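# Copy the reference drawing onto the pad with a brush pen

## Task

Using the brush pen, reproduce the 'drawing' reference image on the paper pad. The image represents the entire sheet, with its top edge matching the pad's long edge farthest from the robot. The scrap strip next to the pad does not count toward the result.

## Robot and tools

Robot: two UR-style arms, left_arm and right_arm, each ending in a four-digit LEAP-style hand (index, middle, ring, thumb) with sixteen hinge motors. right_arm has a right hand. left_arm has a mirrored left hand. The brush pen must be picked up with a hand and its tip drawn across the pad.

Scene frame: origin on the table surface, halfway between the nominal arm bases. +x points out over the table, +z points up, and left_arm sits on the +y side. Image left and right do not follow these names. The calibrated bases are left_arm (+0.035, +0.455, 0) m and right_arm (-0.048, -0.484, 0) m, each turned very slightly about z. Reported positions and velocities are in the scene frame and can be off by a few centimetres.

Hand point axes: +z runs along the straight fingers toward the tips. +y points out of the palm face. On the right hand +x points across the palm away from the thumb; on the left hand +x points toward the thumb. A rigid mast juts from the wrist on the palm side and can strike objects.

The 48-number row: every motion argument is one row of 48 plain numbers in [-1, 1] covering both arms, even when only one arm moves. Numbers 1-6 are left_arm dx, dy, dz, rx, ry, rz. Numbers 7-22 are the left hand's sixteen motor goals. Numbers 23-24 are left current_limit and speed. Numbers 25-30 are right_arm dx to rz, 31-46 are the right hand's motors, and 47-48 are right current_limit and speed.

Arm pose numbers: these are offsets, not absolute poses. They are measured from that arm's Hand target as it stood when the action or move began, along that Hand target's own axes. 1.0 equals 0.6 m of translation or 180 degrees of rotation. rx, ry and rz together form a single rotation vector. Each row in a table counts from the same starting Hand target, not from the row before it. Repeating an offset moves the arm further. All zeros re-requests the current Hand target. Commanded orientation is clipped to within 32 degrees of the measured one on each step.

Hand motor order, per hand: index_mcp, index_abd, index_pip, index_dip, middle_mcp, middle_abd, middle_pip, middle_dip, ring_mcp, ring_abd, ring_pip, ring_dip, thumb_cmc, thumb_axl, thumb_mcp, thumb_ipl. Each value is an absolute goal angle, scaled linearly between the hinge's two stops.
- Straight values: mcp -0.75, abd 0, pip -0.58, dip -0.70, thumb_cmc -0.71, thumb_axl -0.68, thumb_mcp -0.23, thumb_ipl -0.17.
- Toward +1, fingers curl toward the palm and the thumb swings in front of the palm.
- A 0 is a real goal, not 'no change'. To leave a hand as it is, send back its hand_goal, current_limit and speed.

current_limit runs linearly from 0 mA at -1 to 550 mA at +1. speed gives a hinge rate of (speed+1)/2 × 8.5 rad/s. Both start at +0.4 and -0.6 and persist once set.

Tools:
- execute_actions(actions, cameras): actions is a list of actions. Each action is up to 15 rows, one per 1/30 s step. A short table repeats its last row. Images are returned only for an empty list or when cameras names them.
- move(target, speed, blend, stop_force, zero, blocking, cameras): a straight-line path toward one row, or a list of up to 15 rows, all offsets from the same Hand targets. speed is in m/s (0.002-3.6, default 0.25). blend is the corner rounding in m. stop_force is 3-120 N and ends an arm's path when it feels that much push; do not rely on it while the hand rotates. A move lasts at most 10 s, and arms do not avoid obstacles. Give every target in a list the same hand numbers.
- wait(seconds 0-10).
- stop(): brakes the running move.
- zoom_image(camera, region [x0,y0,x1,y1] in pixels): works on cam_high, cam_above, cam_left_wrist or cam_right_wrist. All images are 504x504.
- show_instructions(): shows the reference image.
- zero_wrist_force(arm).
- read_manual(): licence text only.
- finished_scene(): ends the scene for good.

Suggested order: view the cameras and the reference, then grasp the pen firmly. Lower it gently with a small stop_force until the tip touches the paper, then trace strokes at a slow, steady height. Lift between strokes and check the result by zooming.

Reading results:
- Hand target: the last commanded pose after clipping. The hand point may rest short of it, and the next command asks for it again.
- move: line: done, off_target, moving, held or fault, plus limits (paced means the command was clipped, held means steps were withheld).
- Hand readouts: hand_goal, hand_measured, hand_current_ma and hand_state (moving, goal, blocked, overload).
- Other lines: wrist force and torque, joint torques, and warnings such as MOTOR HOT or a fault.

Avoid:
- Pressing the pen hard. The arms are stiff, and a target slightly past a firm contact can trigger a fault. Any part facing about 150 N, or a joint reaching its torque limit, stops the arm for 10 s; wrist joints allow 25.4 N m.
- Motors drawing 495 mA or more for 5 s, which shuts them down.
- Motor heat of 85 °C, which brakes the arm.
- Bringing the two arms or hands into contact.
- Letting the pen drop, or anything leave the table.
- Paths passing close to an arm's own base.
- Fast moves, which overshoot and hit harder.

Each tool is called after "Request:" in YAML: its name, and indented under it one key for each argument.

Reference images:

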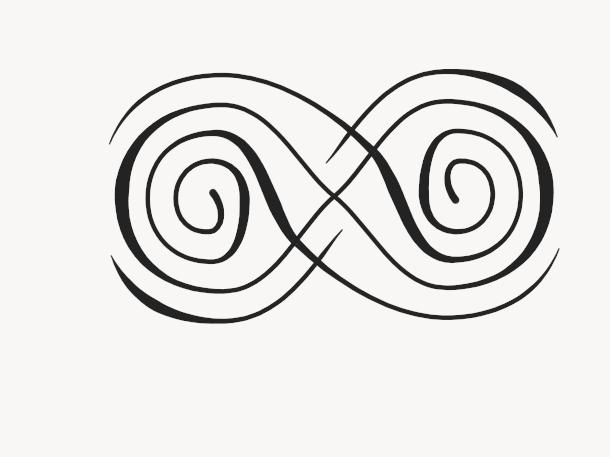

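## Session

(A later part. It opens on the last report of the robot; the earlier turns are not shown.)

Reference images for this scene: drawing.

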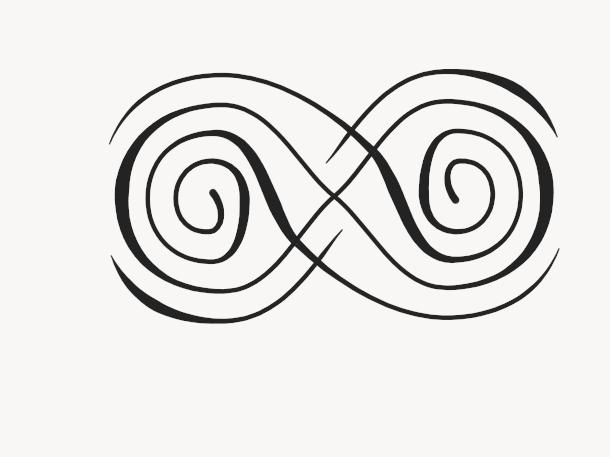

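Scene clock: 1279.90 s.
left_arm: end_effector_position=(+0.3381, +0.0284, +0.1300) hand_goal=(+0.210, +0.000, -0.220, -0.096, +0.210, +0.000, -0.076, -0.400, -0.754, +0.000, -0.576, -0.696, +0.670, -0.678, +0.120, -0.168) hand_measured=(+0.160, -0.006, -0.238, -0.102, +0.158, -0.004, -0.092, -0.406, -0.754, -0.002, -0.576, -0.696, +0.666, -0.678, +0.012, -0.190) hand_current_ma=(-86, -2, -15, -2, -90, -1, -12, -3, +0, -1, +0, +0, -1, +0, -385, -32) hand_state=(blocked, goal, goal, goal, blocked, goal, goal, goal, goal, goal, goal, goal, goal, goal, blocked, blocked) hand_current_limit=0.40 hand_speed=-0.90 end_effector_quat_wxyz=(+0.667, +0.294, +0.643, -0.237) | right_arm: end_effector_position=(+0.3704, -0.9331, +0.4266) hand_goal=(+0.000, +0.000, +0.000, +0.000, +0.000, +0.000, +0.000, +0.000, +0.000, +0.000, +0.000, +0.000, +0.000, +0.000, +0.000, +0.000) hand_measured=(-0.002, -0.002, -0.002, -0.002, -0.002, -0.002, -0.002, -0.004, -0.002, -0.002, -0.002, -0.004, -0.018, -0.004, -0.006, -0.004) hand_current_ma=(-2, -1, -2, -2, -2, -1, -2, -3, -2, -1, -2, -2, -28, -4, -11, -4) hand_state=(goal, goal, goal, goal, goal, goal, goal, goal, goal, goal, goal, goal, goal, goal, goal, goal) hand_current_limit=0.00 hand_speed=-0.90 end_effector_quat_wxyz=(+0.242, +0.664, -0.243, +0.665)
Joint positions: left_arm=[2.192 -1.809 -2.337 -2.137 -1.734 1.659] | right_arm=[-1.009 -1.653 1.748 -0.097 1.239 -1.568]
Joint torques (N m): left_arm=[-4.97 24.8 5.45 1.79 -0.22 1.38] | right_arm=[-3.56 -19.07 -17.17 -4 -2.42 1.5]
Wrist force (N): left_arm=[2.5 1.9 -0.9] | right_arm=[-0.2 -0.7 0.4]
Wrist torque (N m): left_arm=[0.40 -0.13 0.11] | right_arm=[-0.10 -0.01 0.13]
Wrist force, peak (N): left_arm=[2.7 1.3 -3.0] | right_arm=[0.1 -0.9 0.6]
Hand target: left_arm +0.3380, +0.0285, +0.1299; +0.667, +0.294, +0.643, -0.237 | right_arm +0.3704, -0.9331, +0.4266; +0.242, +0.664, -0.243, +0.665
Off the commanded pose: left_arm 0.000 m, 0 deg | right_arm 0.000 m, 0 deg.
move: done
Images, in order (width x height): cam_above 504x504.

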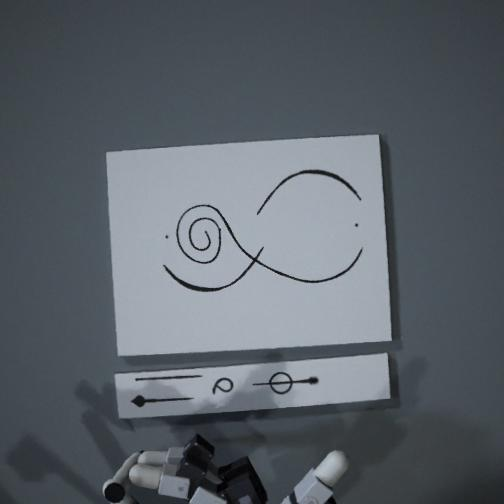

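Request:
move:
  target: [0.0415,0.0921,0.44,0,0,0,0.21,0,-0.22,-0.096,0.21,0,-0.076,-0.4,-0.754,0,-0.576,-0.696,0.671,-0.677,0.12,-0.168,0.4,-0.9,0,0,0,0,0,0,0,0,0,0,0,0,0,0,0,0,0,0,0,0,0,0,0,-0.9]
  speed: 0.25

Request:
move:
  target:
    - [0.02021,0.07805,-0.03724,0,0,0,0.21,0,-0.22,-0.096,0.21,0,-0.076,-0.4,-0.754,0,-0.576,-0.696,0.671,-0.677,0.12,-0.168,0.4,-0.9,0,0,0,0,0,0,0,0,0,0,0,0,0,0,0,0,0,0,0,0,0,0,0,-0.9]
    - [0.03117,0.06956,-0.04032,0,0,0,0.21,0,-0.22,-0.096,0.21,0,-0.076,-0.4,-0.754,0,-0.576,-0.696,0.671,-0.677,0.12,-0.168,0.4,-0.9,0,0,0,0,0,0,0,0,0,0,0,0,0,0,0,0,0,0,0,0,0,0,0,-0.9]
    - [0.03197,0.04996,-0.05473,0,0,0,0.21,0,-0.22,-0.096,0.21,0,-0.076,-0.4,-0.754,0,-0.576,-0.696,0.671,-0.677,0.12,-0.168,0.4,-0.9,0,0,0,0,0,0,0,0,0,0,0,0,0,0,0,0,0,0,0,0,0,0,0,-0.9]
    - [0.03113,0.04036,-0.06601,0,0,0,0.21,0,-0.22,-0.096,0.21,0,-0.076,-0.4,-0.754,0,-0.576,-0.696,0.671,-0.677,0.12,-0.168,0.4,-0.9,0,0,0,0,0,0,0,0,0,0,0,0,0,0,0,0,0,0,0,0,0,0,0,-0.9]
    - [0.03054,0.03362,-0.07547,0,0,0,0.21,0,-0.22,-0.096,0.21,0,-0.076,-0.4,-0.754,0,-0.576,-0.696,0.671,-0.677,0.12,-0.168,0.4,-0.9,0,0,0,0,0,0,0,0,0,0,0,0,0,0,0,0,0,0,0,0,0,0,0,-0.9]
    - [0.02567,0.02579,-0.0972,0,0,0,0.21,0,-0.22,-0.096,0.21,0,-0.076,-0.4,-0.754,0,-0.576,-0.696,0.671,-0.677,0.12,-0.168,0.4,-0.9,0,0,0,0,0,0,0,0,0,0,0,0,0,0,0,0,0,0,0,0,0,0,0,-0.9]
    - [0.02304,0.11044,-0.03303,0,0,0,0.21,0,-0.22,-0.096,0.21,0,-0.076,-0.4,-0.754,0,-0.576,-0.696,0.671,-0.677,0.12,-0.168,0.4,-0.9,0,0,0,0,0,0,0,0,0,0,0,0,0,0,0,0,0,0,0,0,0,0,0,-0.9]
    - [0.03412,0.10323,-0.0288,0,0,0,0.21,0,-0.22,-0.096,0.21,0,-0.076,-0.4,-0.754,0,-0.576,-0.696,0.671,-0.677,0.12,-0.168,0.4,-0.9,0,0,0,0,0,0,0,0,0,0,0,0,0,0,0,0,0,0,0,0,0,0,0,-0.9]
    - [0.03422,0.07564,-0.02475,0,0,0,0.21,0,-0.22,-0.096,0.21,0,-0.076,-0.4,-0.754,0,-0.576,-0.696,0.671,-0.677,0.12,-0.168,0.4,-0.9,0,0,0,0,0,0,0,0,0,0,0,0,0,0,0,0,0,0,0,0,0,0,0,-0.9]
    - [0.03298,0.06153,-0.02885,0,0,0,0.21,0,-0.22,-0.096,0.21,0,-0.076,-0.4,-0.754,0,-0.576,-0.696,0.671,-0.677,0.12,-0.168,0.4,-0.9,0,0,0,0,0,0,0,0,0,0,0,0,0,0,0,0,0,0,0,0,0,0,0,-0.9]
    - [0.03158,0.04555,-0.0355,0,0,0,0.21,0,-0.22,-0.096,0.21,0,-0.076,-0.4,-0.754,0,-0.576,-0.696,0.671,-0.677,0.12,-0.168,0.4,-0.9,0,0,0,0,0,0,0,0,0,0,0,0,0,0,0,0,0,0,0,0,0,0,0,-0.9]
    - [0.02937,0.02029,-0.04677,0,0,0,0.21,0,-0.22,-0.096,0.21,0,-0.076,-0.4,-0.754,0,-0.576,-0.696,0.671,-0.677,0.12,-0.168,0.4,-0.9,0,0,0,0,0,0,0,0,0,0,0,0,0,0,0,0,0,0,0,0,0,0,0,-0.9]
    - [0.02866,0.01211,-0.04917,0,0,0,0.21,0,-0.22,-0.096,0.21,0,-0.076,-0.4,-0.754,0,-0.576,-0.696,0.671,-0.677,0.12,-0.168,0.4,-0.9,0,0,0,0,0,0,0,0,0,0,0,0,0,0,0,0,0,0,0,0,0,0,0,-0.9]
    - [0.02248,-0.01067,-0.05201,0,0,0,0.21,0,-0.22,-0.096,0.21,0,-0.076,-0.4,-0.754,0,-0.576,-0.696,0.671,-0.677,0.12,-0.168,0.4,-0.9,0,0,0,0,0,0,0,0,0,0,0,0,0,0,0,0,0,0,0,0,0,0,0,-0.9]
    - [0,0,0,0,0,0,0.21,0,-0.22,-0.096,0.21,0,-0.076,-0.4,-0.754,0,-0.576,-0.696,0.671,-0.677,0.12,-0.168,0.4,-0.9,0,0,0,0,0,0,0,0,0,0,0,0,0,0,0,0,0,0,0,0,0,0,0,-0.9]
  speed: [0.2,0.06,0.06,0.06,0.06,0.06,0.15,0.06,0.06,0.06,0.06,0.06,0.06,0.06,0.15]
  blend: 0.003

Request:
move:
  target:
    - [0.02051,0.0815,-0.036,0,0,0,0.21,0,-0.22,-0.096,0.21,0,-0.076,-0.4,-0.754,0,-0.576,-0.696,0.671,-0.677,0.12,-0.168,0.4,-0.9,0,0,0,0,0,0,0,0,0,0,0,0,0,0,0,0,0,0,0,0,0,0,0,-0.9]
    - [0.0314,0.07212,-0.03823,0,0,0,0.21,0,-0.22,-0.096,0.21,0,-0.076,-0.4,-0.754,0,-0.576,-0.696,0.671,-0.677,0.12,-0.168,0.4,-0.9,0,0,0,0,0,0,0,0,0,0,0,0,0,0,0,0,0,0,0,0,0,0,0,-0.9]
    - [0.03238,0.05467,-0.0456,0,0,0,0.21,0,-0.22,-0.096,0.21,0,-0.076,-0.4,-0.754,0,-0.576,-0.696,0.671,-0.677,0.12,-0.168,0.4,-0.9,0,0,0,0,0,0,0,0,0,0,0,0,0,0,0,0,0,0,0,0,0,0,0,-0.9]
    - [0.0309,0.03781,-0.06129,0,0,0,0.21,0,-0.22,-0.096,0.21,0,-0.076,-0.4,-0.754,0,-0.576,-0.696,0.671,-0.677,0.12,-0.168,0.4,-0.9,0,0,0,0,0,0,0,0,0,0,0,0,0,0,0,0,0,0,0,0,0,0,0,-0.9]
    - [0.03015,0.0292,-0.07237,0,0,0,0.21,0,-0.22,-0.096,0.21,0,-0.076,-0.4,-0.754,0,-0.576,-0.696,0.671,-0.677,0.12,-0.168,0.4,-0.9,0,0,0,0,0,0,0,0,0,0,0,0,0,0,0,0,0,0,0,0,0,0,0,-0.9]
    - [0.02541,0.02288,-0.09668,0,0,0,0.21,0,-0.22,-0.096,0.21,0,-0.076,-0.4,-0.754,0,-0.576,-0.696,0.671,-0.677,0.12,-0.168,0.4,-0.9,0,0,0,0,0,0,0,0,0,0,0,0,0,0,0,0,0,0,0,0,0,0,0,-0.9]
    - [0.02307,0.11073,-0.03273,0,0,0,0.21,0,-0.22,-0.096,0.21,0,-0.076,-0.4,-0.754,0,-0.576,-0.696,0.671,-0.677,0.12,-0.168,0.4,-0.9,0,0,0,0,0,0,0,0,0,0,0,0,0,0,0,0,0,0,0,0,0,0,0,-0.9]
    - [0.03427,0.10496,-0.02818,0,0,0,0.21,0,-0.22,-0.096,0.21,0,-0.076,-0.4,-0.754,0,-0.576,-0.696,0.671,-0.677,0.12,-0.168,0.4,-0.9,0,0,0,0,0,0,0,0,0,0,0,0,0,0,0,0,0,0,0,0,0,0,0,-0.9]
    - [0.0343,0.07654,-0.02071,0,0,0,0.21,0,-0.22,-0.096,0.21,0,-0.076,-0.4,-0.754,0,-0.576,-0.696,0.671,-0.677,0.12,-0.168,0.4,-0.9,0,0,0,0,0,0,0,0,0,0,0,0,0,0,0,0,0,0,0,0,0,0,0,-0.9]
    - [0.03293,0.06088,-0.02368,0,0,0,0.21,0,-0.22,-0.096,0.21,0,-0.076,-0.4,-0.754,0,-0.576,-0.696,0.671,-0.677,0.12,-0.168,0.4,-0.9,0,0,0,0,0,0,0,0,0,0,0,0,0,0,0,0,0,0,0,0,0,0,0,-0.9]
    - [0.03142,0.04365,-0.03094,0,0,0,0.21,0,-0.22,-0.096,0.21,0,-0.076,-0.4,-0.754,0,-0.576,-0.696,0.671,-0.677,0.12,-0.168,0.4,-0.9,0,0,0,0,0,0,0,0,0,0,0,0,0,0,0,0,0,0,0,0,0,0,0,-0.9]
    - [0.0292,0.01832,-0.04169,0,0,0,0.21,0,-0.22,-0.096,0.21,0,-0.076,-0.4,-0.754,0,-0.576,-0.696,0.671,-0.677,0.12,-0.168,0.4,-0.9,0,0,0,0,0,0,0,0,0,0,0,0,0,0,0,0,0,0,0,0,0,0,0,-0.9]
    - [0.02811,0.00593,-0.04552,0,0,0,0.21,0,-0.22,-0.096,0.21,0,-0.076,-0.4,-0.754,0,-0.576,-0.696,0.671,-0.677,0.12,-0.168,0.4,-0.9,0,0,0,0,0,0,0,0,0,0,0,0,0,0,0,0,0,0,0,0,0,0,0,-0.9]
    - [0.02227,-0.01307,-0.04857,0,0,0,0.21,0,-0.22,-0.096,0.21,0,-0.076,-0.4,-0.754,0,-0.576,-0.696,0.671,-0.677,0.12,-0.168,0.4,-0.9,0,0,0,0,0,0,0,0,0,0,0,0,0,0,0,0,0,0,0,0,0,0,0,-0.9]
    - [0,0,0,0,0,0,0.21,0,-0.22,-0.096,0.21,0,-0.076,-0.4,-0.754,0,-0.576,-0.696,0.671,-0.677,0.12,-0.168,0.4,-0.9,0,0,0,0,0,0,0,0,0,0,0,0,0,0,0,0,0,0,0,0,0,0,0,-0.9]
  speed: [0.2,0.06,0.06,0.06,0.06,0.06,0.15,0.06,0.06,0.06,0.06,0.06,0.06,0.06,0.15]
  blend: 0.003

Request:
move:
  target: [0.0064,-0.07987,0.0652,0,0,0,0.21,0,-0.22,-0.096,0.21,0,-0.076,-0.4,-0.754,0,-0.576,-0.696,0.671,-0.677,0.12,-0.168,0.4,-0.9,0,0,0,0,0,0,0,0,0,0,0,0,0,0,0,0,0,0,0,0,0,0,0,-0.9]
  speed: 0.2

Request:
move:
  target:
    - [0.01275,0.00235,0.00124,0,0,0,0.21,0,-0.22,-0.096,0.21,0,-0.076,-0.4,-0.754,0,-0.576,-0.696,0.671,-0.677,0.12,-0.168,0.4,-0.9,0,0,0,0,0,0,0,0,0,0,0,0,0,0,0,0,0,0,0,0,0,0,0,-0.9]
    - [0.01558,0.01554,0.00655,0,0,0,0.21,0,-0.22,-0.096,0.21,0,-0.076,-0.4,-0.754,0,-0.576,-0.696,0.671,-0.677,0.12,-0.168,0.4,-0.9,0,0,0,0,0,0,0,0,0,0,0,0,0,0,0,0,0,0,0,0,0,0,0,-0.9]
    - [0.01636,0.02451,0.01013,0,0,0,0.21,0,-0.22,-0.096,0.21,0,-0.076,-0.4,-0.754,0,-0.576,-0.696,0.671,-0.677,0.12,-0.168,0.4,-0.9,0,0,0,0,0,0,0,0,0,0,0,0,0,0,0,0,0,0,0,0,0,0,0,-0.9]
    - [0.01685,0.03003,0.01974,0,0,0,0.21,0,-0.22,-0.096,0.21,0,-0.076,-0.4,-0.754,0,-0.576,-0.696,0.671,-0.677,0.12,-0.168,0.4,-0.9,0,0,0,0,0,0,0,0,0,0,0,0,0,0,0,0,0,0,0,0,0,0,0,-0.9]
    - [0.01648,0.02579,0.03187,0,0,0,0.21,0,-0.22,-0.096,0.21,0,-0.076,-0.4,-0.754,0,-0.576,-0.696,0.671,-0.677,0.12,-0.168,0.4,-0.9,0,0,0,0,0,0,0,0,0,0,0,0,0,0,0,0,0,0,0,0,0,0,0,-0.9]
    - [0.01567,0.01656,0.03947,0,0,0,0.21,0,-0.22,-0.096,0.21,0,-0.076,-0.4,-0.754,0,-0.576,-0.696,0.671,-0.677,0.12,-0.168,0.4,-0.9,0,0,0,0,0,0,0,0,0,0,0,0,0,0,0,0,0,0,0,0,0,0,0,-0.9]
    - [0.01458,0.00417,0.041,0,0,0,0.21,0,-0.22,-0.096,0.21,0,-0.076,-0.4,-0.754,0,-0.576,-0.696,0.671,-0.677,0.12,-0.168,0.4,-0.9,0,0,0,0,0,0,0,0,0,0,0,0,0,0,0,0,0,0,0,0,0,0,0,-0.9]
    - [0.01353,-0.00783,0.03566,0,0,0,0.21,0,-0.22,-0.096,0.21,0,-0.076,-0.4,-0.754,0,-0.576,-0.696,0.671,-0.677,0.12,-0.168,0.4,-0.9,0,0,0,0,0,0,0,0,0,0,0,0,0,0,0,0,0,0,0,0,0,0,0,-0.9]
    - [0.01259,-0.01864,0.02634,0,0,0,0.21,0,-0.22,-0.096,0.21,0,-0.076,-0.4,-0.754,0,-0.576,-0.696,0.671,-0.677,0.12,-0.168,0.4,-0.9,0,0,0,0,0,0,0,0,0,0,0,0,0,0,0,0,0,0,0,0,0,0,0,-0.9]
    - [0.01184,-0.02714,0.01322,0,0,0,0.21,0,-0.22,-0.096,0.21,0,-0.076,-0.4,-0.754,0,-0.576,-0.696,0.671,-0.677,0.12,-0.168,0.4,-0.9,0,0,0,0,0,0,0,0,0,0,0,0,0,0,0,0,0,0,0,0,0,0,0,-0.9]
    - [0.01171,-0.02862,-0.00276,0,0,0,0.21,0,-0.22,-0.096,0.21,0,-0.076,-0.4,-0.754,0,-0.576,-0.696,0.671,-0.677,0.12,-0.168,0.4,-0.9,0,0,0,0,0,0,0,0,0,0,0,0,0,0,0,0,0,0,0,0,0,0,0,-0.9]
    - [0.0124,-0.02076,-0.0161,0,0,0,0.21,0,-0.22,-0.096,0.21,0,-0.076,-0.4,-0.754,0,-0.576,-0.696,0.671,-0.677,0.12,-0.168,0.4,-0.9,0,0,0,0,0,0,0,0,0,0,0,0,0,0,0,0,0,0,0,0,0,0,0,-0.9]
    - [0.01357,-0.00731,-0.02569,0,0,0,0.21,0,-0.22,-0.096,0.21,0,-0.076,-0.4,-0.754,0,-0.576,-0.696,0.671,-0.677,0.12,-0.168,0.4,-0.9,0,0,0,0,0,0,0,0,0,0,0,0,0,0,0,0,0,0,0,0,0,0,0,-0.9]
    - [0.01494,0.00834,-0.02727,0,0,0,0.21,0,-0.22,-0.096,0.21,0,-0.076,-0.4,-0.754,0,-0.576,-0.696,0.671,-0.677,0.12,-0.168,0.4,-0.9,0,0,0,0,0,0,0,0,0,0,0,0,0,0,0,0,0,0,0,0,0,0,0,-0.9]
    - [0.01154,0.02676,-0.01277,0,0,0,0.21,0,-0.22,-0.096,0.21,0,-0.076,-0.4,-0.754,0,-0.576,-0.696,0.671,-0.677,0.12,-0.168,0.4,-0.9,0,0,0,0,0,0,0,0,0,0,0,0,0,0,0,0,0,0,0,0,0,0,0,-0.9]
  speed: 0.06
  blend: 0.003

Request:
move:
  target: [-0.01048,-0.01459,-0.01141,0,0,0,0.21,0,-0.22,-0.096,0.21,0,-0.076,-0.4,-0.754,0,-0.576,-0.696,0.671,-0.677,0.12,-0.168,0.4,-0.9,0,0,0,0,0,0,0,0,0,0,0,0,0,0,0,0,0,0,0,0,0,0,0,-0.9]
  speed: 0.2

Request:
move:
  target:
    - [0.01225,0.00613,0.00453,0,0,0,0.21,0,-0.22,-0.096,0.21,0,-0.076,-0.4,-0.754,0,-0.576,-0.696,0.671,-0.677,0.12,-0.168,0.4,-0.9,0,0,0,0,0,0,0,0,0,0,0,0,0,0,0,0,0,0,0,0,0,0,0,-0.9]
    - [0.01695,0.03117,0.03275,0,0,0,0.21,0,-0.22,-0.096,0.21,0,-0.076,-0.4,-0.754,0,-0.576,-0.696,0.671,-0.677,0.12,-0.168,0.4,-0.9,0,0,0,0,0,0,0,0,0,0,0,0,0,0,0,0,0,0,0,0,0,0,0,-0.9]
    - [0.0175,0.03749,0.05047,0,0,0,0.21,0,-0.22,-0.096,0.21,0,-0.076,-0.4,-0.754,0,-0.576,-0.696,0.671,-0.677,0.12,-0.168,0.4,-0.9,0,0,0,0,0,0,0,0,0,0,0,0,0,0,0,0,0,0,0,0,0,0,0,-0.9]
    - [0.01721,0.03406,0.06763,0,0,0,0.21,0,-0.22,-0.096,0.21,0,-0.076,-0.4,-0.754,0,-0.576,-0.696,0.671,-0.677,0.12,-0.168,0.4,-0.9,0,0,0,0,0,0,0,0,0,0,0,0,0,0,0,0,0,0,0,0,0,0,0,-0.9]
    - [0.01595,0.01971,0.07832,0,0,0,0.21,0,-0.22,-0.096,0.21,0,-0.076,-0.4,-0.754,0,-0.576,-0.696,0.671,-0.677,0.12,-0.168,0.4,-0.9,0,0,0,0,0,0,0,0,0,0,0,0,0,0,0,0,0,0,0,0,0,0,0,-0.9]
    - [0.01438,0.00173,0.08304,0,0,0,0.21,0,-0.22,-0.096,0.21,0,-0.076,-0.4,-0.754,0,-0.576,-0.696,0.671,-0.677,0.12,-0.168,0.4,-0.9,0,0,0,0,0,0,0,0,0,0,0,0,0,0,0,0,0,0,0,0,0,0,0,-0.9]
    - [0.01263,-0.01821,0.08201,0,0,0,0.21,0,-0.22,-0.096,0.21,0,-0.076,-0.4,-0.754,0,-0.576,-0.696,0.671,-0.677,0.12,-0.168,0.4,-0.9,0,0,0,0,0,0,0,0,0,0,0,0,0,0,0,0,0,0,0,0,0,0,0,-0.9]
    - [0.0109,-0.03802,0.07312,0,0,0,0.21,0,-0.22,-0.096,0.21,0,-0.076,-0.4,-0.754,0,-0.576,-0.696,0.671,-0.677,0.12,-0.168,0.4,-0.9,0,0,0,0,0,0,0,0,0,0,0,0,0,0,0,0,0,0,0,0,0,0,0,-0.9]
    - [0.00948,-0.05424,0.05739,0,0,0,0.21,0,-0.22,-0.096,0.21,0,-0.076,-0.4,-0.754,0,-0.576,-0.696,0.671,-0.677,0.12,-0.168,0.4,-0.9,0,0,0,0,0,0,0,0,0,0,0,0,0,0,0,0,0,0,0,0,0,0,0,-0.9]
    - [0.00874,-0.06267,0.03886,0,0,0,0.21,0,-0.22,-0.096,0.21,0,-0.076,-0.4,-0.754,0,-0.576,-0.696,0.671,-0.677,0.12,-0.168,0.4,-0.9,0,0,0,0,0,0,0,0,0,0,0,0,0,0,0,0,0,0,0,0,0,0,0,-0.9]
    - [0.00863,-0.06383,0.01916,0,0,0,0.21,0,-0.22,-0.096,0.21,0,-0.076,-0.4,-0.754,0,-0.576,-0.696,0.671,-0.677,0.12,-0.168,0.4,-0.9,0,0,0,0,0,0,0,0,0,0,0,0,0,0,0,0,0,0,0,0,0,0,0,-0.9]
    - [0.00925,-0.05674,0.00132,0,0,0,0.21,0,-0.22,-0.096,0.21,0,-0.076,-0.4,-0.754,0,-0.576,-0.696,0.671,-0.677,0.12,-0.168,0.4,-0.9,0,0,0,0,0,0,0,0,0,0,0,0,0,0,0,0,0,0,0,0,0,0,0,-0.9]
    - [0.01031,-0.04464,-0.01221,0,0,0,0.21,0,-0.22,-0.096,0.21,0,-0.076,-0.4,-0.754,0,-0.576,-0.696,0.671,-0.677,0.12,-0.168,0.4,-0.9,0,0,0,0,0,0,0,0,0,0,0,0,0,0,0,0,0,0,0,0,0,0,0,-0.9]
    - [0.01164,-0.02943,-0.01996,0,0,0,0.21,0,-0.22,-0.096,0.21,0,-0.076,-0.4,-0.754,0,-0.576,-0.696,0.671,-0.677,0.12,-0.168,0.4,-0.9,0,0,0,0,0,0,0,0,0,0,0,0,0,0,0,0,0,0,0,0,0,0,0,-0.9]
    - [0.00836,-0.00962,-0.01999,0,0,0,0.21,0,-0.22,-0.096,0.21,0,-0.076,-0.4,-0.754,0,-0.576,-0.696,0.671,-0.677,0.12,-0.168,0.4,-0.9,0,0,0,0,0,0,0,0,0,0,0,0,0,0,0,0,0,0,0,0,0,0,0,-0.9]
  speed: 0.06
  blend: 0.003

Request:
move:
  target: [-0.0121,-0.03307,0.00972,0,0,0,0.21,0,-0.22,-0.096,0.21,0,-0.076,-0.4,-0.754,0,-0.576,-0.696,0.671,-0.677,0.12,-0.168,0.4,-0.9,0,0,0,0,0,0,0,0,0,0,0,0,0,0,0,0,0,0,0,0,0,0,0,-0.9]
  speed: 0.2

Request:
move:
  target:
    - [0.01222,0.00577,-0.0048,0,0,0,0.21,0,-0.22,-0.096,0.21,0,-0.076,-0.4,-0.754,0,-0.576,-0.696,0.671,-0.677,0.12,-0.168,0.4,-0.9,0,0,0,0,0,0,0,0,0,0,0,0,0,0,0,0,0,0,0,0,0,0,0,-0.9]
    - [0.0168,0.02946,-0.00997,0,0,0,0.21,0,-0.22,-0.096,0.21,0,-0.076,-0.4,-0.754,0,-0.576,-0.696,0.671,-0.677,0.12,-0.168,0.4,-0.9,0,0,0,0,0,0,0,0,0,0,0,0,0,0,0,0,0,0,0,0,0,0,0,-0.9]
    - [0.01957,0.06114,0.00232,0,0,0,0.21,0,-0.22,-0.096,0.21,0,-0.076,-0.4,-0.754,0,-0.576,-0.696,0.671,-0.677,0.12,-0.168,0.4,-0.9,0,0,0,0,0,0,0,0,0,0,0,0,0,0,0,0,0,0,0,0,0,0,0,-0.9]
    - [0.02178,0.08634,0.01354,0,0,0,0.21,0,-0.22,-0.096,0.21,0,-0.076,-0.4,-0.754,0,-0.576,-0.696,0.671,-0.677,0.12,-0.168,0.4,-0.9,0,0,0,0,0,0,0,0,0,0,0,0,0,0,0,0,0,0,0,0,0,0,0,-0.9]
    - [0.02361,0.10727,0.01908,0,0,0,0.21,0,-0.22,-0.096,0.21,0,-0.076,-0.4,-0.754,0,-0.576,-0.696,0.671,-0.677,0.12,-0.168,0.4,-0.9,0,0,0,0,0,0,0,0,0,0,0,0,0,0,0,0,0,0,0,0,0,0,0,-0.9]
    - [0.02514,0.12474,0.01883,0,0,0,0.21,0,-0.22,-0.096,0.21,0,-0.076,-0.4,-0.754,0,-0.576,-0.696,0.671,-0.677,0.12,-0.168,0.4,-0.9,0,0,0,0,0,0,0,0,0,0,0,0,0,0,0,0,0,0,0,0,0,0,0,-0.9]
    - [0.02727,0.14907,0.01587,0,0,0,0.21,0,-0.22,-0.096,0.21,0,-0.076,-0.4,-0.754,0,-0.576,-0.696,0.671,-0.677,0.12,-0.168,0.4,-0.9,0,0,0,0,0,0,0,0,0,0,0,0,0,0,0,0,0,0,0,0,0,0,0,-0.9]
    - [0.03058,0.18688,0.00659,0,0,0,0.21,0,-0.22,-0.096,0.21,0,-0.076,-0.4,-0.754,0,-0.576,-0.696,0.671,-0.677,0.12,-0.168,0.4,-0.9,0,0,0,0,0,0,0,0,0,0,0,0,0,0,0,0,0,0,0,0,0,0,0,-0.9]
    - [0.03411,0.2273,-0.00951,0,0,0,0.21,0,-0.22,-0.096,0.21,0,-0.076,-0.4,-0.754,0,-0.576,-0.696,0.671,-0.677,0.12,-0.168,0.4,-0.9,0,0,0,0,0,0,0,0,0,0,0,0,0,0,0,0,0,0,0,0,0,0,0,-0.9]
    - [0.03542,0.24222,-0.01972,0,0,0,0.21,0,-0.22,-0.096,0.21,0,-0.076,-0.4,-0.754,0,-0.576,-0.696,0.671,-0.677,0.12,-0.168,0.4,-0.9,0,0,0,0,0,0,0,0,0,0,0,0,0,0,0,0,0,0,0,0,0,0,0,-0.9]
    - [0.03652,0.25481,-0.03178,0,0,0,0.21,0,-0.22,-0.096,0.21,0,-0.076,-0.4,-0.754,0,-0.576,-0.696,0.671,-0.677,0.12,-0.168,0.4,-0.9,0,0,0,0,0,0,0,0,0,0,0,0,0,0,0,0,0,0,0,0,0,0,0,-0.9]
    - [0.03791,0.27073,-0.05728,0,0,0,0.21,0,-0.22,-0.096,0.21,0,-0.076,-0.4,-0.754,0,-0.576,-0.696,0.671,-0.677,0.12,-0.168,0.4,-0.9,0,0,0,0,0,0,0,0,0,0,0,0,0,0,0,0,0,0,0,0,0,0,0,-0.9]
    - [0.03866,0.2793,-0.08573,0,0,0,0.21,0,-0.22,-0.096,0.21,0,-0.076,-0.4,-0.754,0,-0.576,-0.696,0.671,-0.677,0.12,-0.168,0.4,-0.9,0,0,0,0,0,0,0,0,0,0,0,0,0,0,0,0,0,0,0,0,0,0,0,-0.9]
    - [0.03757,0.27649,-0.11142,0,0,0,0.21,0,-0.22,-0.096,0.21,0,-0.076,-0.4,-0.754,0,-0.576,-0.696,0.671,-0.677,0.12,-0.168,0.4,-0.9,0,0,0,0,0,0,0,0,0,0,0,0,0,0,0,0,0,0,0,0,0,0,0,-0.9]
    - [0.03275,0.26924,-0.13313,0,0,0,0.21,0,-0.22,-0.096,0.21,0,-0.076,-0.4,-0.754,0,-0.576,-0.696,0.671,-0.677,0.12,-0.168,0.4,-0.9,0,0,0,0,0,0,0,0,0,0,0,0,0,0,0,0,0,0,0,0,0,0,0,-0.9]
  speed: 0.06
  blend: 0.003

Request:
move:
  target: [-0.03647,-0.15885,0.10238,0,0,0,0.21,0,-0.22,-0.096,0.21,0,-0.076,-0.4,-0.754,0,-0.576,-0.696,0.671,-0.677,0.12,-0.168,0.4,-0.9,0,0,0,0,0,0,0,0,0,0,0,0,0,0,0,0,0,0,0,0,0,0,0,-0.9]
  speed: 0.2

Request:
move:
  target: [-0.0415,-0.0921,-0.44,0,0,0,0.21,0,-0.22,-0.096,0.21,0,-0.076,-0.4,-0.754,0,-0.576,-0.696,0.671,-0.677,0.12,-0.168,0.4,-0.9,0,0,0,0,0,0,0,0,0,0,0,0,0,0,0,0,0,0,0,0,0,0,0,-0.9]
  speed: 0.25
  cameras: ["cam_above"]

Request:
zoom_image:
  camera: "cam_above"
  region: [145, 160, 265, 310]

Request:
zoom_image:
  camera: "cam_above"
  region: [245, 150, 385, 300]

Scene clock: 1455.60 s.
left_arm: end_effector_position=(+0.5673, -0.1143, +0.1102) hand_goal=(+0.210, +0.000, -0.220, -0.096, +0.210, +0.000, -0.076, -0.400, -0.754, +0.000, -0.576, -0.696, +0.670, -0.678, +0.120, -0.168) hand_measured=(+0.160, -0.006, -0.238, -0.102, +0.158, -0.004, -0.092, -0.406, -0.754, -0.002, -0.576, -0.696, +0.666, -0.678, +0.012, -0.190) hand_current_ma=(-86, -2, -15, -2, -90, -1, -12, -3, +0, -1, +0, +0, -1, +0, -385, -32) hand_state=(blocked, goal, goal, goal, blocked, goal, goal, goal, goal, goal, goal, goal, goal, goal, blocked, blocked) hand_current_limit=0.40 hand_speed=-0.90 end_effector_quat_wxyz=(+0.667, +0.294, +0.643, -0.237) | right_arm: end_effector_position=(+0.3704, -0.9331, +0.4266) hand_goal=(+0.000, +0.000, +0.000, +0.000, +0.000, +0.000, +0.000, +0.000, +0.000, +0.000, +0.000, +0.000, +0.000, +0.000, +0.000, +0.000) hand_measured=(-0.002, -0.002, -0.002, -0.002, -0.002, -0.002, -0.002, -0.004, -0.002, -0.002, -0.002, -0.004, -0.018, -0.004, -0.006, -0.004) hand_current_ma=(-2, -1, -2, -2, -2, -1, -2, -3, -2, -1, -2, -2, -28, -4, -11, -4) hand_state=(goal, goal, goal, goal, goal, goal, goal, goal, goal, goal, goal, goal, goal, goal, goal, goal) hand_current_limit=0.00 hand_speed=-0.90 end_effector_quat_wxyz=(+0.242, +0.664, -0.243, +0.665)
Joint positions: left_arm=[2.371 -2.239 -1.666 -2.377 -1.555 1.659] | right_arm=[-1.009 -1.653 1.748 -0.097 1.239 -1.568]
Joint torques (N m): left_arm=[-5.12 42.16 26.44 1 -0.84 -0.95] | right_arm=[-3.5 -19.54 -17.44 -4.02 -2.33 1.65]
Wrist force (N): left_arm=[2.6 1.5 -1.1] | right_arm=[-0.2 -0.4 0.2]
Wrist torque (N m): left_arm=[0.31 -0.17 0.05] | right_arm=[-0.06 0.00 0.14]
Wrist force, peak (N): left_arm=[2.5 1.3 -3.1] | right_arm=[-0.5 -0.7 0.8]
Hand target: left_arm +0.5673, -0.1143, +0.1102; +0.667, +0.294, +0.643, -0.237 | right_arm +0.3704, -0.9331, +0.4266; +0.242, +0.664, -0.243, +0.665
Off the commanded pose: left_arm 0.000 m, 0 deg | right_arm 0.000 m, 0 deg.
move: done

Scene clock: 1459.30 s.
left_arm: end_effector_position=(+0.5673, -0.1142, +0.1101) hand_goal=(+0.210, +0.000, -0.220, -0.096, +0.210, +0.000, -0.076, -0.400, -0.754, +0.000, -0.576, -0.696, +0.670, -0.678, +0.120, -0.168) hand_measured=(+0.160, -0.006, -0.238, -0.102, +0.158, -0.004, -0.092, -0.406, -0.754, -0.002, -0.576, -0.696, +0.666, -0.678, +0.012, -0.190) hand_current_ma=(-86, -2, -15, -2, -90, -1, -12, -3, +0, -1, +0, +0, -1, +0, -385, -32) hand_state=(blocked, goal, goal, goal, blocked, goal, goal, goal, goal, goal, goal, goal, goal, goal, blocked, blocked) hand_current_limit=0.40 hand_speed=-0.90 end_effector_quat_wxyz=(+0.667, +0.294, +0.643, -0.237) | right_arm: end_effector_position=(+0.3704, -0.9331, +0.4266) hand_goal=(+0.000, +0.000, +0.000, +0.000, +0.000, +0.000, +0.000, +0.000, +0.000, +0.000, +0.000, +0.000, +0.000, +0.000, +0.000, +0.000) hand_measured=(-0.002, -0.002, -0.002, -0.002, -0.002, -0.002, -0.002, -0.004, -0.002, -0.002, -0.002, -0.004, -0.018, -0.004, -0.006, -0.004) hand_current_ma=(-2, -1, -2, -2, -2, -1, -2, -3, -2, -1, -2, -2, -28, -4, -11, -4) hand_state=(goal, goal, goal, goal, goal, goal, goal, goal, goal, goal, goal, goal, goal, goal, goal, goal) hand_current_limit=0.00 hand_speed=-0.90 end_effector_quat_wxyz=(+0.242, +0.664, -0.243, +0.665)
Joint positions: left_arm=[2.371 -2.24 -1.666 -2.377 -1.555 1.659] | right_arm=[-1.009 -1.653 1.748 -0.097 1.239 -1.568]
Joint torques (N m): left_arm=[-7.14 59.61 25.83 0.75 -1.63 -0.85] | right_arm=[-3.28 -19.82 -17.39 -3.9 -2.27 1.8]
Wrist force (N): left_arm=[2.8 1.3 -1.1] | right_arm=[0.1 -0.8 0.3]
Wrist torque (N m): left_arm=[0.28 -0.20 0.07] | right_arm=[-0.11 -0.04 0.15]
Wrist force, peak (N): left_arm=[3.1 3.7 -2.4] | right_arm=[-0.1 -0.8 0.6]
Hand target: left_arm +0.5673, -0.1143, +0.1102; +0.667, +0.294, +0.643, -0.237 | right_arm +0.3704, -0.9331, +0.4266; +0.242, +0.664, -0.243, +0.665
Off the commanded pose: left_arm 0.000 m, 0 deg | right_arm 0.000 m, 0 deg.
move: done; blend cut to 0.0026 m at target 12, 0.0026 m at target 13

Scene clock: 1463.13 s.
left_arm: end_effector_position=(+0.5673, -0.1143, +0.1101) hand_goal=(+0.210, +0.000, -0.220, -0.096, +0.210, +0.000, -0.076, -0.400, -0.754, +0.000, -0.576, -0.696, +0.670, -0.678, +0.120, -0.168) hand_measured=(+0.160, -0.006, -0.238, -0.102, +0.158, -0.004, -0.092, -0.406, -0.754, -0.002, -0.576, -0.696, +0.666, -0.678, +0.012, -0.190) hand_current_ma=(-86, -2, -15, -2, -90, -1, -12, -3, +0, -1, +0, +0, -1, +0, -385, -32) hand_state=(blocked, goal, goal, goal, blocked, goal, goal, goal, goal, goal, goal, goal, goal, goal, blocked, blocked) hand_current_limit=0.40 hand_speed=-0.90 end_effector_quat_wxyz=(+0.667, +0.294, +0.643, -0.237) | right_arm: end_effector_position=(+0.3704, -0.9331, +0.4266) hand_goal=(+0.000, +0.000, +0.000, +0.000, +0.000, +0.000, +0.000, +0.000, +0.000, +0.000, +0.000, +0.000, +0.000, +0.000, +0.000, +0.000) hand_measured=(-0.002, -0.002, -0.002, -0.002, -0.002, -0.002, -0.002, -0.004, -0.002, -0.002, -0.002, -0.004, -0.018, -0.004, -0.006, -0.004) hand_current_ma=(-2, -1, -2, -2, -2, -1, -2, -3, -2, -1, -2, -2, -28, -4, -11, -4) hand_state=(goal, goal, goal, goal, goal, goal, goal, goal, goal, goal, goal, goal, goal, goal, goal, goal) hand_current_limit=0.00 hand_speed=-0.90 end_effector_quat_wxyz=(+0.242, +0.664, -0.243, +0.665)
Joint positions: left_arm=[2.371 -2.24 -1.666 -2.377 -1.555 1.659] | right_arm=[-1.009 -1.653 1.748 -0.097 1.239 -1.568]
Joint torques (N m): left_arm=[-7.61 58.34 25.42 0.76 -1.57 -0.71] | right_arm=[-3.56 -19.18 -18.18 -4.07 -2.35 1.55]
Wrist force (N): left_arm=[2.3 1.3 -0.9] | right_arm=[-0.2 -0.6 0.5]
Wrist torque (N m): left_arm=[0.28 -0.12 0.03] | right_arm=[-0.09 -0.01 0.13]
Wrist force, peak (N): left_arm=[3.3 3.8 -2.1] | right_arm=[0.0 -1.1 0.2]
Hand target: left_arm +0.5673, -0.1143, +0.1102; +0.667, +0.294, +0.643, -0.237 | right_arm +0.3704, -0.9331, +0.4266; +0.242, +0.664, -0.243, +0.665
Off the commanded pose: left_arm 0.000 m, 0 deg | right_arm 0.000 m, 0 deg.
move: done

Scene clock: 1464.00 s.
left_arm: end_effector_position=(+0.5624, -0.1755, +0.1021) hand_goal=(+0.210, +0.000, -0.220, -0.096, +0.210, +0.000, -0.076, -0.400, -0.754, +0.000, -0.576, -0.696, +0.670, -0.678, +0.120, -0.168) hand_measured=(+0.160, -0.006, -0.238, -0.102, +0.158, -0.004, -0.092, -0.406, -0.754, -0.002, -0.576, -0.696, +0.666, -0.678, +0.012, -0.190) hand_current_ma=(-86, -2, -15, -2, -90, -1, -12, -3, +0, -1, +0, +0, -1, +0, -385, -32) hand_state=(blocked, goal, goal, goal, blocked, goal, goal, goal, goal, goal, goal, goal, goal, goal, blocked, blocked) hand_current_limit=0.40 hand_speed=-0.90 end_effector_quat_wxyz=(+0.667, +0.294, +0.643, -0.237) | right_arm: end_effector_position=(+0.3704, -0.9331, +0.4266) hand_goal=(+0.000, +0.000, +0.000, +0.000, +0.000, +0.000, +0.000, +0.000, +0.000, +0.000, +0.000, +0.000, +0.000, +0.000, +0.000, +0.000) hand_measured=(-0.002, -0.002, -0.002, -0.002, -0.002, -0.002, -0.002, -0.004, -0.002, -0.002, -0.002, -0.004, -0.018, -0.004, -0.006, -0.004) hand_current_ma=(-2, -1, -2, -2, -2, -1, -2, -3, -2, -1, -2, -2, -28, -4, -11, -4) hand_state=(goal, goal, goal, goal, goal, goal, goal, goal, goal, goal, goal, goal, goal, goal, goal, goal) hand_current_limit=0.00 hand_speed=-0.90 end_effector_quat_wxyz=(+0.242, +0.664, -0.243, +0.665)
Joint positions: left_arm=[2.29 -2.342 -1.492 -2.448 -1.636 1.659] | right_arm=[-1.009 -1.653 1.748 -0.097 1.239 -1.568]
Joint torques (N m): left_arm=[-0.69 57.34 23.1 2.12 0.38 0.83] | right_arm=[-3.63 -18.71 -18.48 -4.02 -2.51 1.69]
Wrist force (N): left_arm=[2.7 1.5 -1.3] | right_arm=[-0.2 -0.6 0.5]
Wrist torque (N m): left_arm=[0.31 -0.19 0.08] | right_arm=[-0.11 0.00 0.13]
Wrist force, peak (N): left_arm=[2.5 3.0 -2.1] | right_arm=[-0.3 -0.9 0.4]
Hand target: left_arm +0.5624, -0.1756, +0.1022; +0.667, +0.294, +0.643, -0.237 | right_arm +0.3704, -0.9331, +0.4266; +0.242, +0.664, -0.243, +0.665
Off the commanded pose: left_arm 0.000 m, 0 deg | right_arm 0.000 m, 0 deg.
move: done

Scene clock: 1466.43 s.
left_arm: end_effector_position=(+0.5686, -0.1583, +0.0967) hand_goal=(+0.210, +0.000, -0.220, -0.096, +0.210, +0.000, -0.076, -0.400, -0.754, +0.000, -0.576, -0.696, +0.670, -0.678, +0.120, -0.168) hand_measured=(+0.160, -0.006, -0.238, -0.102, +0.158, -0.004, -0.092, -0.406, -0.754, -0.002, -0.576, -0.696, +0.666, -0.678, +0.012, -0.190) hand_current_ma=(-86, -2, -15, -2, -90, -1, -12, -3, +0, -1, +0, +0, -1, +0, -385, -32) hand_state=(blocked, goal, goal, goal, blocked, goal, goal, goal, goal, goal, goal, goal, goal, goal, blocked, blocked) hand_current_limit=0.40 hand_speed=-0.90 end_effector_quat_wxyz=(+0.667, +0.294, +0.643, -0.237) end_effector_velocity=(-0.004, +0.000, -0.002) end_effector_angular_velocity=(-0.001, +0.002, +0.001) | right_arm: end_effector_position=(+0.3704, -0.9331, +0.4266) hand_goal=(+0.000, +0.000, +0.000, +0.000, +0.000, +0.000, +0.000, +0.000, +0.000, +0.000, +0.000, +0.000, +0.000, +0.000, +0.000, +0.000) hand_measured=(-0.002, -0.002, -0.002, -0.002, -0.002, -0.002, -0.002, -0.004, -0.002, -0.002, -0.002, -0.004, -0.018, -0.004, -0.006, -0.004) hand_current_ma=(-2, -1, -2, -2, -2, -1, -2, -3, -2, -1, -2, -2, -28, -4, -11, -4) hand_state=(goal, goal, goal, goal, goal, goal, goal, goal, goal, goal, goal, goal, goal, goal, goal, goal) hand_current_limit=0.00 hand_speed=-0.90 end_effector_quat_wxyz=(+0.242, +0.664, -0.243, +0.665)
Joint positions: left_arm=[2.317 -2.329 -1.537 -2.417 -1.609 1.659] | right_arm=[-1.009 -1.653 1.748 -0.097 1.239 -1.568]
Joint velocities: left_arm=[-0.005 0 -0.006 0.005 -0.006 -0.002] | right_arm=[within noise]
Joint torques (N m): left_arm=[-5.86 48.26 9.1 2.92 -1.67 -0.01] | right_arm=[-3.95 -19.82 -17.58 -3.93 -2.35 1.61]
Wrist force (N): left_arm=[2.5 1.6 -0.8] | right_arm=[-0.2 -0.5 0.4]
Wrist torque (N m): left_arm=[0.30 -0.15 0.06] | right_arm=[-0.08 -0.01 0.14]
Wrist force, peak (N): left_arm=[2.9 2.1 -1.8] | right_arm=[-0.4 -0.8 0.6]
Hand target: left_arm +0.5685, -0.1583, +0.0967; +0.667, +0.294, +0.643, -0.237 | right_arm +0.3704, -0.9331, +0.4266; +0.242, +0.664, -0.243, +0.665
Off the commanded pose: left_arm 0.000 m, 0 deg | right_arm 0.000 m, 0 deg.
move: done; blend cut to 0.0029 m at target 2, 0.0029 m at target 3

Scene clock: 1467.13 s.
left_arm: end_effector_position=(+0.5570, -0.1602, +0.1023) hand_goal=(+0.210, +0.000, -0.220, -0.096, +0.210, +0.000, -0.076, -0.400, -0.754, +0.000, -0.576, -0.696, +0.670, -0.678, +0.120, -0.168) hand_measured=(+0.160, -0.006, -0.238, -0.102, +0.158, -0.004, -0.092, -0.406, -0.754, -0.002, -0.576, -0.696, +0.666, -0.678, +0.012, -0.190) hand_current_ma=(-86, -2, -15, -2, -90, -1, -12, -3, +0, -1, +0, +0, -1, +0, -385, -32) hand_state=(blocked, goal, goal, goal, blocked, goal, goal, goal, goal, goal, goal, goal, goal, goal, blocked, blocked) hand_current_limit=0.40 hand_speed=-0.90 end_effector_quat_wxyz=(+0.667, +0.294, +0.643, -0.237) | right_arm: end_effector_position=(+0.3704, -0.9331, +0.4266) hand_goal=(+0.000, +0.000, +0.000, +0.000, +0.000, +0.000, +0.000, +0.000, +0.000, +0.000, +0.000, +0.000, +0.000, +0.000, +0.000, +0.000) hand_measured=(-0.002, -0.002, -0.002, -0.002, -0.002, -0.002, -0.002, -0.004, -0.002, -0.002, -0.002, -0.004, -0.018, -0.004, -0.006, -0.004) hand_current_ma=(-2, -1, -2, -2, -2, -1, -2, -3, -2, -1, -2, -2, -28, -4, -11, -4) hand_state=(goal, goal, goal, goal, goal, goal, goal, goal, goal, goal, goal, goal, goal, goal, goal, goal) hand_current_limit=0.00 hand_speed=-0.90 end_effector_quat_wxyz=(+0.242, +0.664, -0.243, +0.665)
Joint positions: left_arm=[2.3 -2.312 -1.55 -2.42 -1.626 1.659] | right_arm=[-1.009 -1.653 1.748 -0.097 1.239 -1.568]
Joint torques (N m): left_arm=[6.41 41.19 21.7 1.14 0.78 -0.22] | right_arm=[-3.91 -19.69 -18.49 -4.07 -2.51 1.62]
Wrist force (N): left_arm=[2.6 1.5 -0.9] | right_arm=[-0.2 -0.6 0.6]
Wrist torque (N m): left_arm=[0.29 -0.18 0.07] | right_arm=[-0.12 -0.02 0.13]
Wrist force, peak (N): left_arm=[3.1 2.1 -0.9] | right_arm=[-0.2 -0.6 0.6]
Hand target: left_arm +0.5571, -0.1602, +0.1022; +0.667, +0.294, +0.643, -0.237 | right_arm +0.3704, -0.9331, +0.4266; +0.242, +0.664, -0.243, +0.665
Off the commanded pose: left_arm 0.000 m, 0 deg | right_arm 0.000 m, 0 deg.
move: done

Scene clock: 1470.47 s.
left_arm: end_effector_position=(+0.5448, -0.1556, +0.0968) hand_goal=(+0.210, +0.000, -0.220, -0.096, +0.210, +0.000, -0.076, -0.400, -0.754, +0.000, -0.576, -0.696, +0.670, -0.678, +0.120, -0.168) hand_measured=(+0.160, -0.006, -0.238, -0.102, +0.158, -0.004, -0.092, -0.406, -0.754, -0.002, -0.576, -0.696, +0.666, -0.678, +0.012, -0.190) hand_current_ma=(-86, -2, -15, -2, -90, -1, -12, -3, +0, -1, +0, +0, -1, +0, -385, -32) hand_state=(blocked, goal, goal, goal, blocked, goal, goal, goal, goal, goal, goal, goal, goal, goal, blocked, blocked) hand_current_limit=0.40 hand_speed=-0.90 end_effector_quat_wxyz=(+0.667, +0.294, +0.643, -0.237) end_effector_velocity=(-0.002, -0.002, +0.000) end_effector_angular_velocity=(-0.003, +0.000, +0.001) | right_arm: end_effector_position=(+0.3704, -0.9331, +0.4266) hand_goal=(+0.000, +0.000, +0.000, +0.000, +0.000, +0.000, +0.000, +0.000, +0.000, +0.000, +0.000, +0.000, +0.000, +0.000, +0.000, +0.000) hand_measured=(-0.002, -0.002, -0.002, -0.002, -0.002, -0.002, -0.002, -0.004, -0.002, -0.002, -0.002, -0.004, -0.018, -0.004, -0.006, -0.004) hand_current_ma=(-2, -1, -2, -2, -2, -1, -2, -3, -2, -1, -2, -2, -28, -4, -11, -4) hand_state=(goal, goal, goal, goal, goal, goal, goal, goal, goal, goal, goal, goal, goal, goal, goal, goal) hand_current_limit=0.00 hand_speed=-0.90 end_effector_quat_wxyz=(+0.242, +0.664, -0.243, +0.665)
Joint positions: left_arm=[2.29 -2.303 -1.588 -2.391 -1.636 1.659] | right_arm=[-1.009 -1.653 1.748 -0.097 1.239 -1.568]
Joint velocities: left_arm=[-0.006 -0.003 0.004 0.001 -0.008 -0.002] | right_arm=[within noise]
Joint torques (N m): left_arm=[-5.99 36 25.77 0.63 -1.64 -0.04] | right_arm=[-3.36 -19.49 -18.24 -3.97 -2.39 1.51]
Wrist force (N): left_arm=[2.5 1.8 -1.2] | right_arm=[-0.4 -0.5 0.3]
Wrist torque (N m): left_arm=[0.33 -0.14 0.07] | right_arm=[-0.08 0.02 0.11]
Wrist force, peak (N): left_arm=[3.3 2.0 -1.4] | right_arm=[-0.1 -0.9 0.7]
Hand target: left_arm +0.5448, -0.1557, +0.0967; +0.667, +0.294, +0.643, -0.237 | right_arm +0.3704, -0.9331, +0.4266; +0.242, +0.664, -0.243, +0.665
Off the commanded pose: left_arm 0.000 m, 0 deg | right_arm 0.000 m, 0 deg.
move: done

Scene clock: 1471.17 s.
left_arm: end_effector_position=(+0.5347, -0.1745, +0.1021) hand_goal=(+0.210, +0.000, -0.220, -0.096, +0.210, +0.000, -0.076, -0.400, -0.754, +0.000, -0.576, -0.696, +0.670, -0.678, +0.120, -0.168) hand_measured=(+0.160, -0.006, -0.238, -0.102, +0.158, -0.004, -0.092, -0.406, -0.754, -0.002, -0.576, -0.696, +0.666, -0.678, +0.012, -0.190) hand_current_ma=(-86, -2, -15, -2, -90, -1, -12, -3, +0, -1, +0, +0, -1, +0, -385, -32) hand_state=(blocked, goal, goal, goal, blocked, goal, goal, goal, goal, goal, goal, goal, goal, goal, blocked, blocked) hand_current_limit=0.40 hand_speed=-0.90 end_effector_quat_wxyz=(+0.667, +0.294, +0.643, -0.237) | right_arm: end_effector_position=(+0.3704, -0.9331, +0.4266) hand_goal=(+0.000, +0.000, +0.000, +0.000, +0.000, +0.000, +0.000, +0.000, +0.000, +0.000, +0.000, +0.000, +0.000, +0.000, +0.000, +0.000) hand_measured=(-0.002, -0.002, -0.002, -0.002, -0.002, -0.002, -0.002, -0.004, -0.002, -0.002, -0.002, -0.004, -0.018, -0.004, -0.006, -0.004) hand_current_ma=(-2, -1, -2, -2, -2, -1, -2, -3, -2, -1, -2, -2, -28, -4, -11, -4) hand_state=(goal, goal, goal, goal, goal, goal, goal, goal, goal, goal, goal, goal, goal, goal, goal, goal) hand_current_limit=0.00 hand_speed=-0.90 end_effector_quat_wxyz=(+0.242, +0.664, -0.243, +0.665)
Joint positions: left_arm=[2.256 -2.316 -1.544 -2.423 -1.67 1.659] | right_arm=[-1.009 -1.653 1.748 -0.097 1.239 -1.568]
Joint torques (N m): left_arm=[9.07 51.89 9.37 2.83 1.61 0.06] | right_arm=[-3.33 -19.28 -18.77 -4.01 -2.32 1.53]
Wrist force (N): left_arm=[2.3 1.6 -1.1] | right_arm=[-0.2 -0.5 0.4]
Wrist torque (N m): left_arm=[0.32 -0.14 0.05] | right_arm=[-0.09 0.00 0.13]
Wrist force, peak (N): left_arm=[2.8 1.9 -1.5] | right_arm=[-0.3 -0.7 0.5]
Hand target: left_arm +0.5348, -0.1744, +0.1022; +0.667, +0.294, +0.643, -0.237 | right_arm +0.3704, -0.9331, +0.4266; +0.242, +0.664, -0.243, +0.665
Off the commanded pose: left_arm 0.000 m, 0 deg | right_arm 0.000 m, 0 deg.
move: done

Scene clock: 1475.40 s.
left_arm: end_effector_position=(+0.5907, -0.0021, +0.0970) hand_goal=(+0.210, +0.000, -0.220, -0.096, +0.210, +0.000, -0.076, -0.400, -0.754, +0.000, -0.576, -0.696, +0.670, -0.678, +0.120, -0.168) hand_measured=(+0.160, -0.006, -0.238, -0.102, +0.158, -0.004, -0.092, -0.406, -0.754, -0.002, -0.576, -0.696, +0.666, -0.678, +0.012, -0.190) hand_current_ma=(-86, -2, -15, -2, -90, -1, -12, -3, +0, -1, +0, +0, -1, +0, -385, -32) hand_state=(blocked, goal, goal, goal, blocked, goal, goal, goal, goal, goal, goal, goal, goal, goal, blocked, blocked) hand_current_limit=0.40 hand_speed=-0.90 end_effector_quat_wxyz=(+0.667, +0.294, +0.643, -0.237) | right_arm: end_effector_position=(+0.3704, -0.9331, +0.4266) hand_goal=(+0.000, +0.000, +0.000, +0.000, +0.000, +0.000, +0.000, +0.000, +0.000, +0.000, +0.000, +0.000, +0.000, +0.000, +0.000, +0.000) hand_measured=(-0.002, -0.002, -0.002, -0.002, -0.002, -0.002, -0.002, -0.004, -0.002, -0.002, -0.002, -0.004, -0.018, -0.004, -0.006, -0.004) hand_current_ma=(-2, -1, -2, -2, -2, -1, -2, -3, -2, -1, -2, -2, -28, -4, -11, -4) hand_state=(goal, goal, goal, goal, goal, goal, goal, goal, goal, goal, goal, goal, goal, goal, goal, goal) hand_current_limit=0.00 hand_speed=-0.90 end_effector_quat_wxyz=(+0.242, +0.664, -0.243, +0.665)
Joint positions: left_arm=[2.574 -2.139 -1.912 -2.232 -1.352 1.659] | right_arm=[-1.009 -1.653 1.748 -0.097 1.239 -1.568]
Joint torques (N m): left_arm=[3.29 24.9 21.67 0.68 0.56 -1.08] | right_arm=[-3.7 -19.29 -18.67 -3.9 -2.42 1.47]
Wrist force (N): left_arm=[3.1 2.0 -1.0] | right_arm=[-0.1 -0.8 0.5]
Wrist torque (N m): left_arm=[0.33 -0.24 0.11] | right_arm=[-0.12 -0.03 0.13]
Wrist force, peak (N): left_arm=[3.5 1.4 -1.7] | right_arm=[-0.3 -0.8 0.7]
Hand target: left_arm +0.5907, -0.0020, +0.0968; +0.667, +0.294, +0.643, -0.237 | right_arm +0.3704, -0.9331, +0.4266; +0.242, +0.664, -0.243, +0.665
Off the commanded pose: left_arm 0.000 m, 0 deg | right_arm 0.000 m, 0 deg.
move: done

Scene clock: 1476.47 s.
left_arm: end_effector_position=(+0.5673, -0.1143, +0.1101) hand_goal=(+0.210, +0.000, -0.220, -0.096, +0.210, +0.000, -0.076, -0.400, -0.754, +0.000, -0.576, -0.696, +0.670, -0.678, +0.120, -0.168) hand_measured=(+0.160, -0.006, -0.238, -0.102, +0.158, -0.004, -0.092, -0.406, -0.754, -0.002, -0.576, -0.696, +0.666, -0.678, +0.012, -0.190) hand_current_ma=(-86, -2, -15, -2, -90, -1, -12, -3, +0, -1, +0, +0, -1, +0, -385, -32) hand_state=(blocked, goal, goal, goal, blocked, goal, goal, goal, goal, goal, goal, goal, goal, goal, blocked, blocked) hand_current_limit=0.40 hand_speed=-0.90 end_effector_quat_wxyz=(+0.667, +0.294, +0.643, -0.237) | right_arm: end_effector_position=(+0.3704, -0.9331, +0.4266) hand_goal=(+0.000, +0.000, +0.000, +0.000, +0.000, +0.000, +0.000, +0.000, +0.000, +0.000, +0.000, +0.000, +0.000, +0.000, +0.000, +0.000) hand_measured=(-0.002, -0.002, -0.002, -0.002, -0.002, -0.002, -0.002, -0.004, -0.002, -0.002, -0.002, -0.004, -0.018, -0.004, -0.006, -0.004) hand_current_ma=(-2, -1, -2, -2, -2, -1, -2, -3, -2, -1, -2, -2, -28, -4, -11, -4) hand_state=(goal, goal, goal, goal, goal, goal, goal, goal, goal, goal, goal, goal, goal, goal, goal, goal) hand_current_limit=0.00 hand_speed=-0.90 end_effector_quat_wxyz=(+0.242, +0.664, -0.243, +0.665)
Joint positions: left_arm=[2.371 -2.24 -1.666 -2.377 -1.555 1.659] | right_arm=[-1.009 -1.653 1.748 -0.097 1.239 -1.568]
Joint torques (N m): left_arm=[-6.5 56.33 25.18 1.14 -0.85 1.2] | right_arm=[-3.19 -19.5 -18.4 -3.89 -2.41 1.39]
Wrist force (N): left_arm=[2.5 1.5 -1.0] | right_arm=[0.0 -0.4 0.5]
Wrist torque (N m): left_arm=[0.30 -0.16 0.07] | right_arm=[-0.07 -0.04 0.15]
Wrist force, peak (N): left_arm=[3.3 3.8 -1.9] | right_arm=[-0.3 -0.8 0.6]
Hand target: left_arm +0.5673, -0.1143, +0.1102; +0.667, +0.294, +0.643, -0.237 | right_arm +0.3704, -0.9331, +0.4266; +0.242, +0.664, -0.243, +0.665
Off the commanded pose: left_arm 0.000 m, 0 deg | right_arm 0.000 m, 0 deg.
move: done

Scene clock: 1478.03 s.
left_arm: end_effector_position=(+0.3381, +0.0284, +0.1300) hand_goal=(+0.210, +0.000, -0.220, -0.096, +0.210, +0.000, -0.076, -0.400, -0.754, +0.000, -0.576, -0.696, +0.670, -0.678, +0.120, -0.168) hand_measured=(+0.160, -0.006, -0.238, -0.102, +0.158, -0.004, -0.092, -0.406, -0.754, -0.002, -0.576, -0.696, +0.666, -0.678, +0.012, -0.190) hand_current_ma=(-86, -2, -15, -2, -90, -1, -12, -3, +0, -1, +0, +0, -1, +0, -385, -32) hand_state=(blocked, goal, goal, goal, blocked, goal, goal, goal, goal, goal, goal, goal, goal, goal, blocked, blocked) hand_current_limit=0.40 hand_speed=-0.90 end_effector_quat_wxyz=(+0.667, +0.294, +0.643, -0.237) | right_arm: end_effector_position=(+0.3704, -0.9331, +0.4266) hand_goal=(+0.000, +0.000, +0.000, +0.000, +0.000, +0.000, +0.000, +0.000, +0.000, +0.000, +0.000, +0.000, +0.000, +0.000, +0.000, +0.000) hand_measured=(-0.002, -0.002, -0.002, -0.002, -0.002, -0.002, -0.002, -0.004, -0.002, -0.002, -0.002, -0.004, -0.018, -0.004, -0.006, -0.004) hand_current_ma=(-2, -1, -2, -2, -2, -1, -2, -3, -2, -1, -2, -2, -28, -4, -11, -4) hand_state=(goal, goal, goal, goal, goal, goal, goal, goal, goal, goal, goal, goal, goal, goal, goal, goal) hand_current_limit=0.00 hand_speed=-0.90 end_effector_quat_wxyz=(+0.242, +0.664, -0.243, +0.665)
Joint positions: left_arm=[2.192 -1.809 -2.337 -2.137 -1.734 1.659] | right_arm=[-1.009 -1.653 1.748 -0.097 1.239 -1.568]
Joint torques (N m): left_arm=[-3.79 25.24 5.89 1.68 -0.25 1.31] | right_arm=[-3.22 -19.81 -17.78 -3.98 -2.36 1.31]
Wrist force (N): left_arm=[2.5 1.6 -0.8] | right_arm=[0.1 -0.4 0.2]
Wrist torque (N m): left_arm=[0.33 -0.13 0.11] | right_arm=[-0.04 -0.04 0.16]
Wrist force, peak (N): left_arm=[2.5 1.4 -3.2] | right_arm=[-0.6 -0.7 0.6]
Hand target: left_arm +0.3380, +0.0285, +0.1299; +0.667, +0.294, +0.643, -0.237 | right_arm +0.3704, -0.9331, +0.4266; +0.242, +0.664, -0.243, +0.665
Off the commanded pose: left_arm 0.000 m, 0 deg | right_arm 0.000 m, 0 deg.
move: done
Images, in order (width x height): cam_above 504x504.

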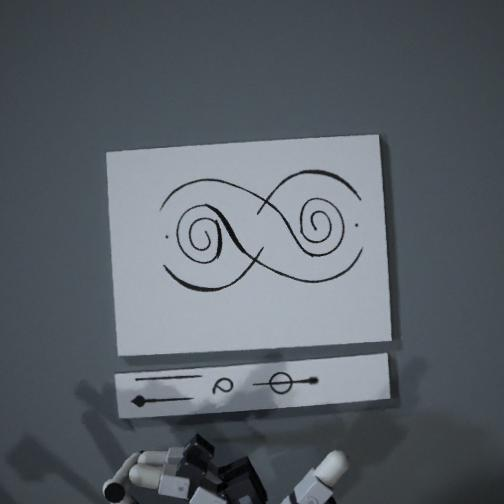

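Scaled by 3.360 from the camera's 504x504 image, which has a finer 720x720 frame.

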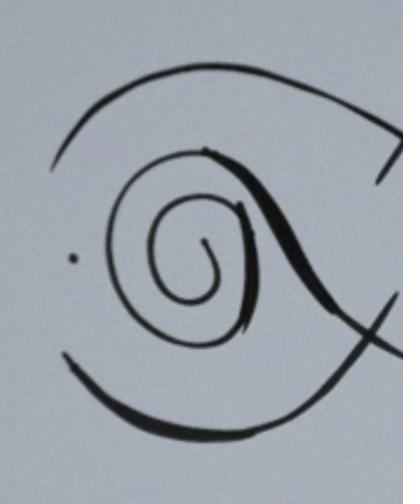

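Scaled by 3.360 from the camera's 504x504 image, which has a finer 720x720 frame.

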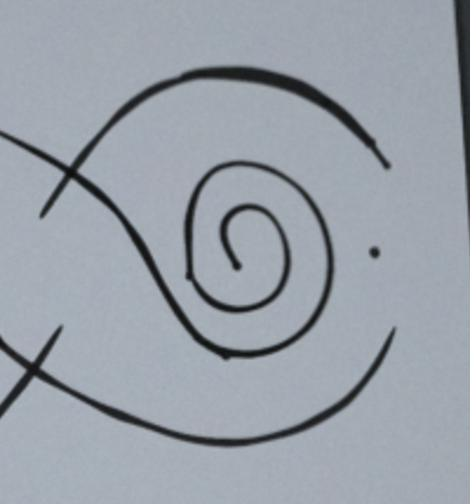

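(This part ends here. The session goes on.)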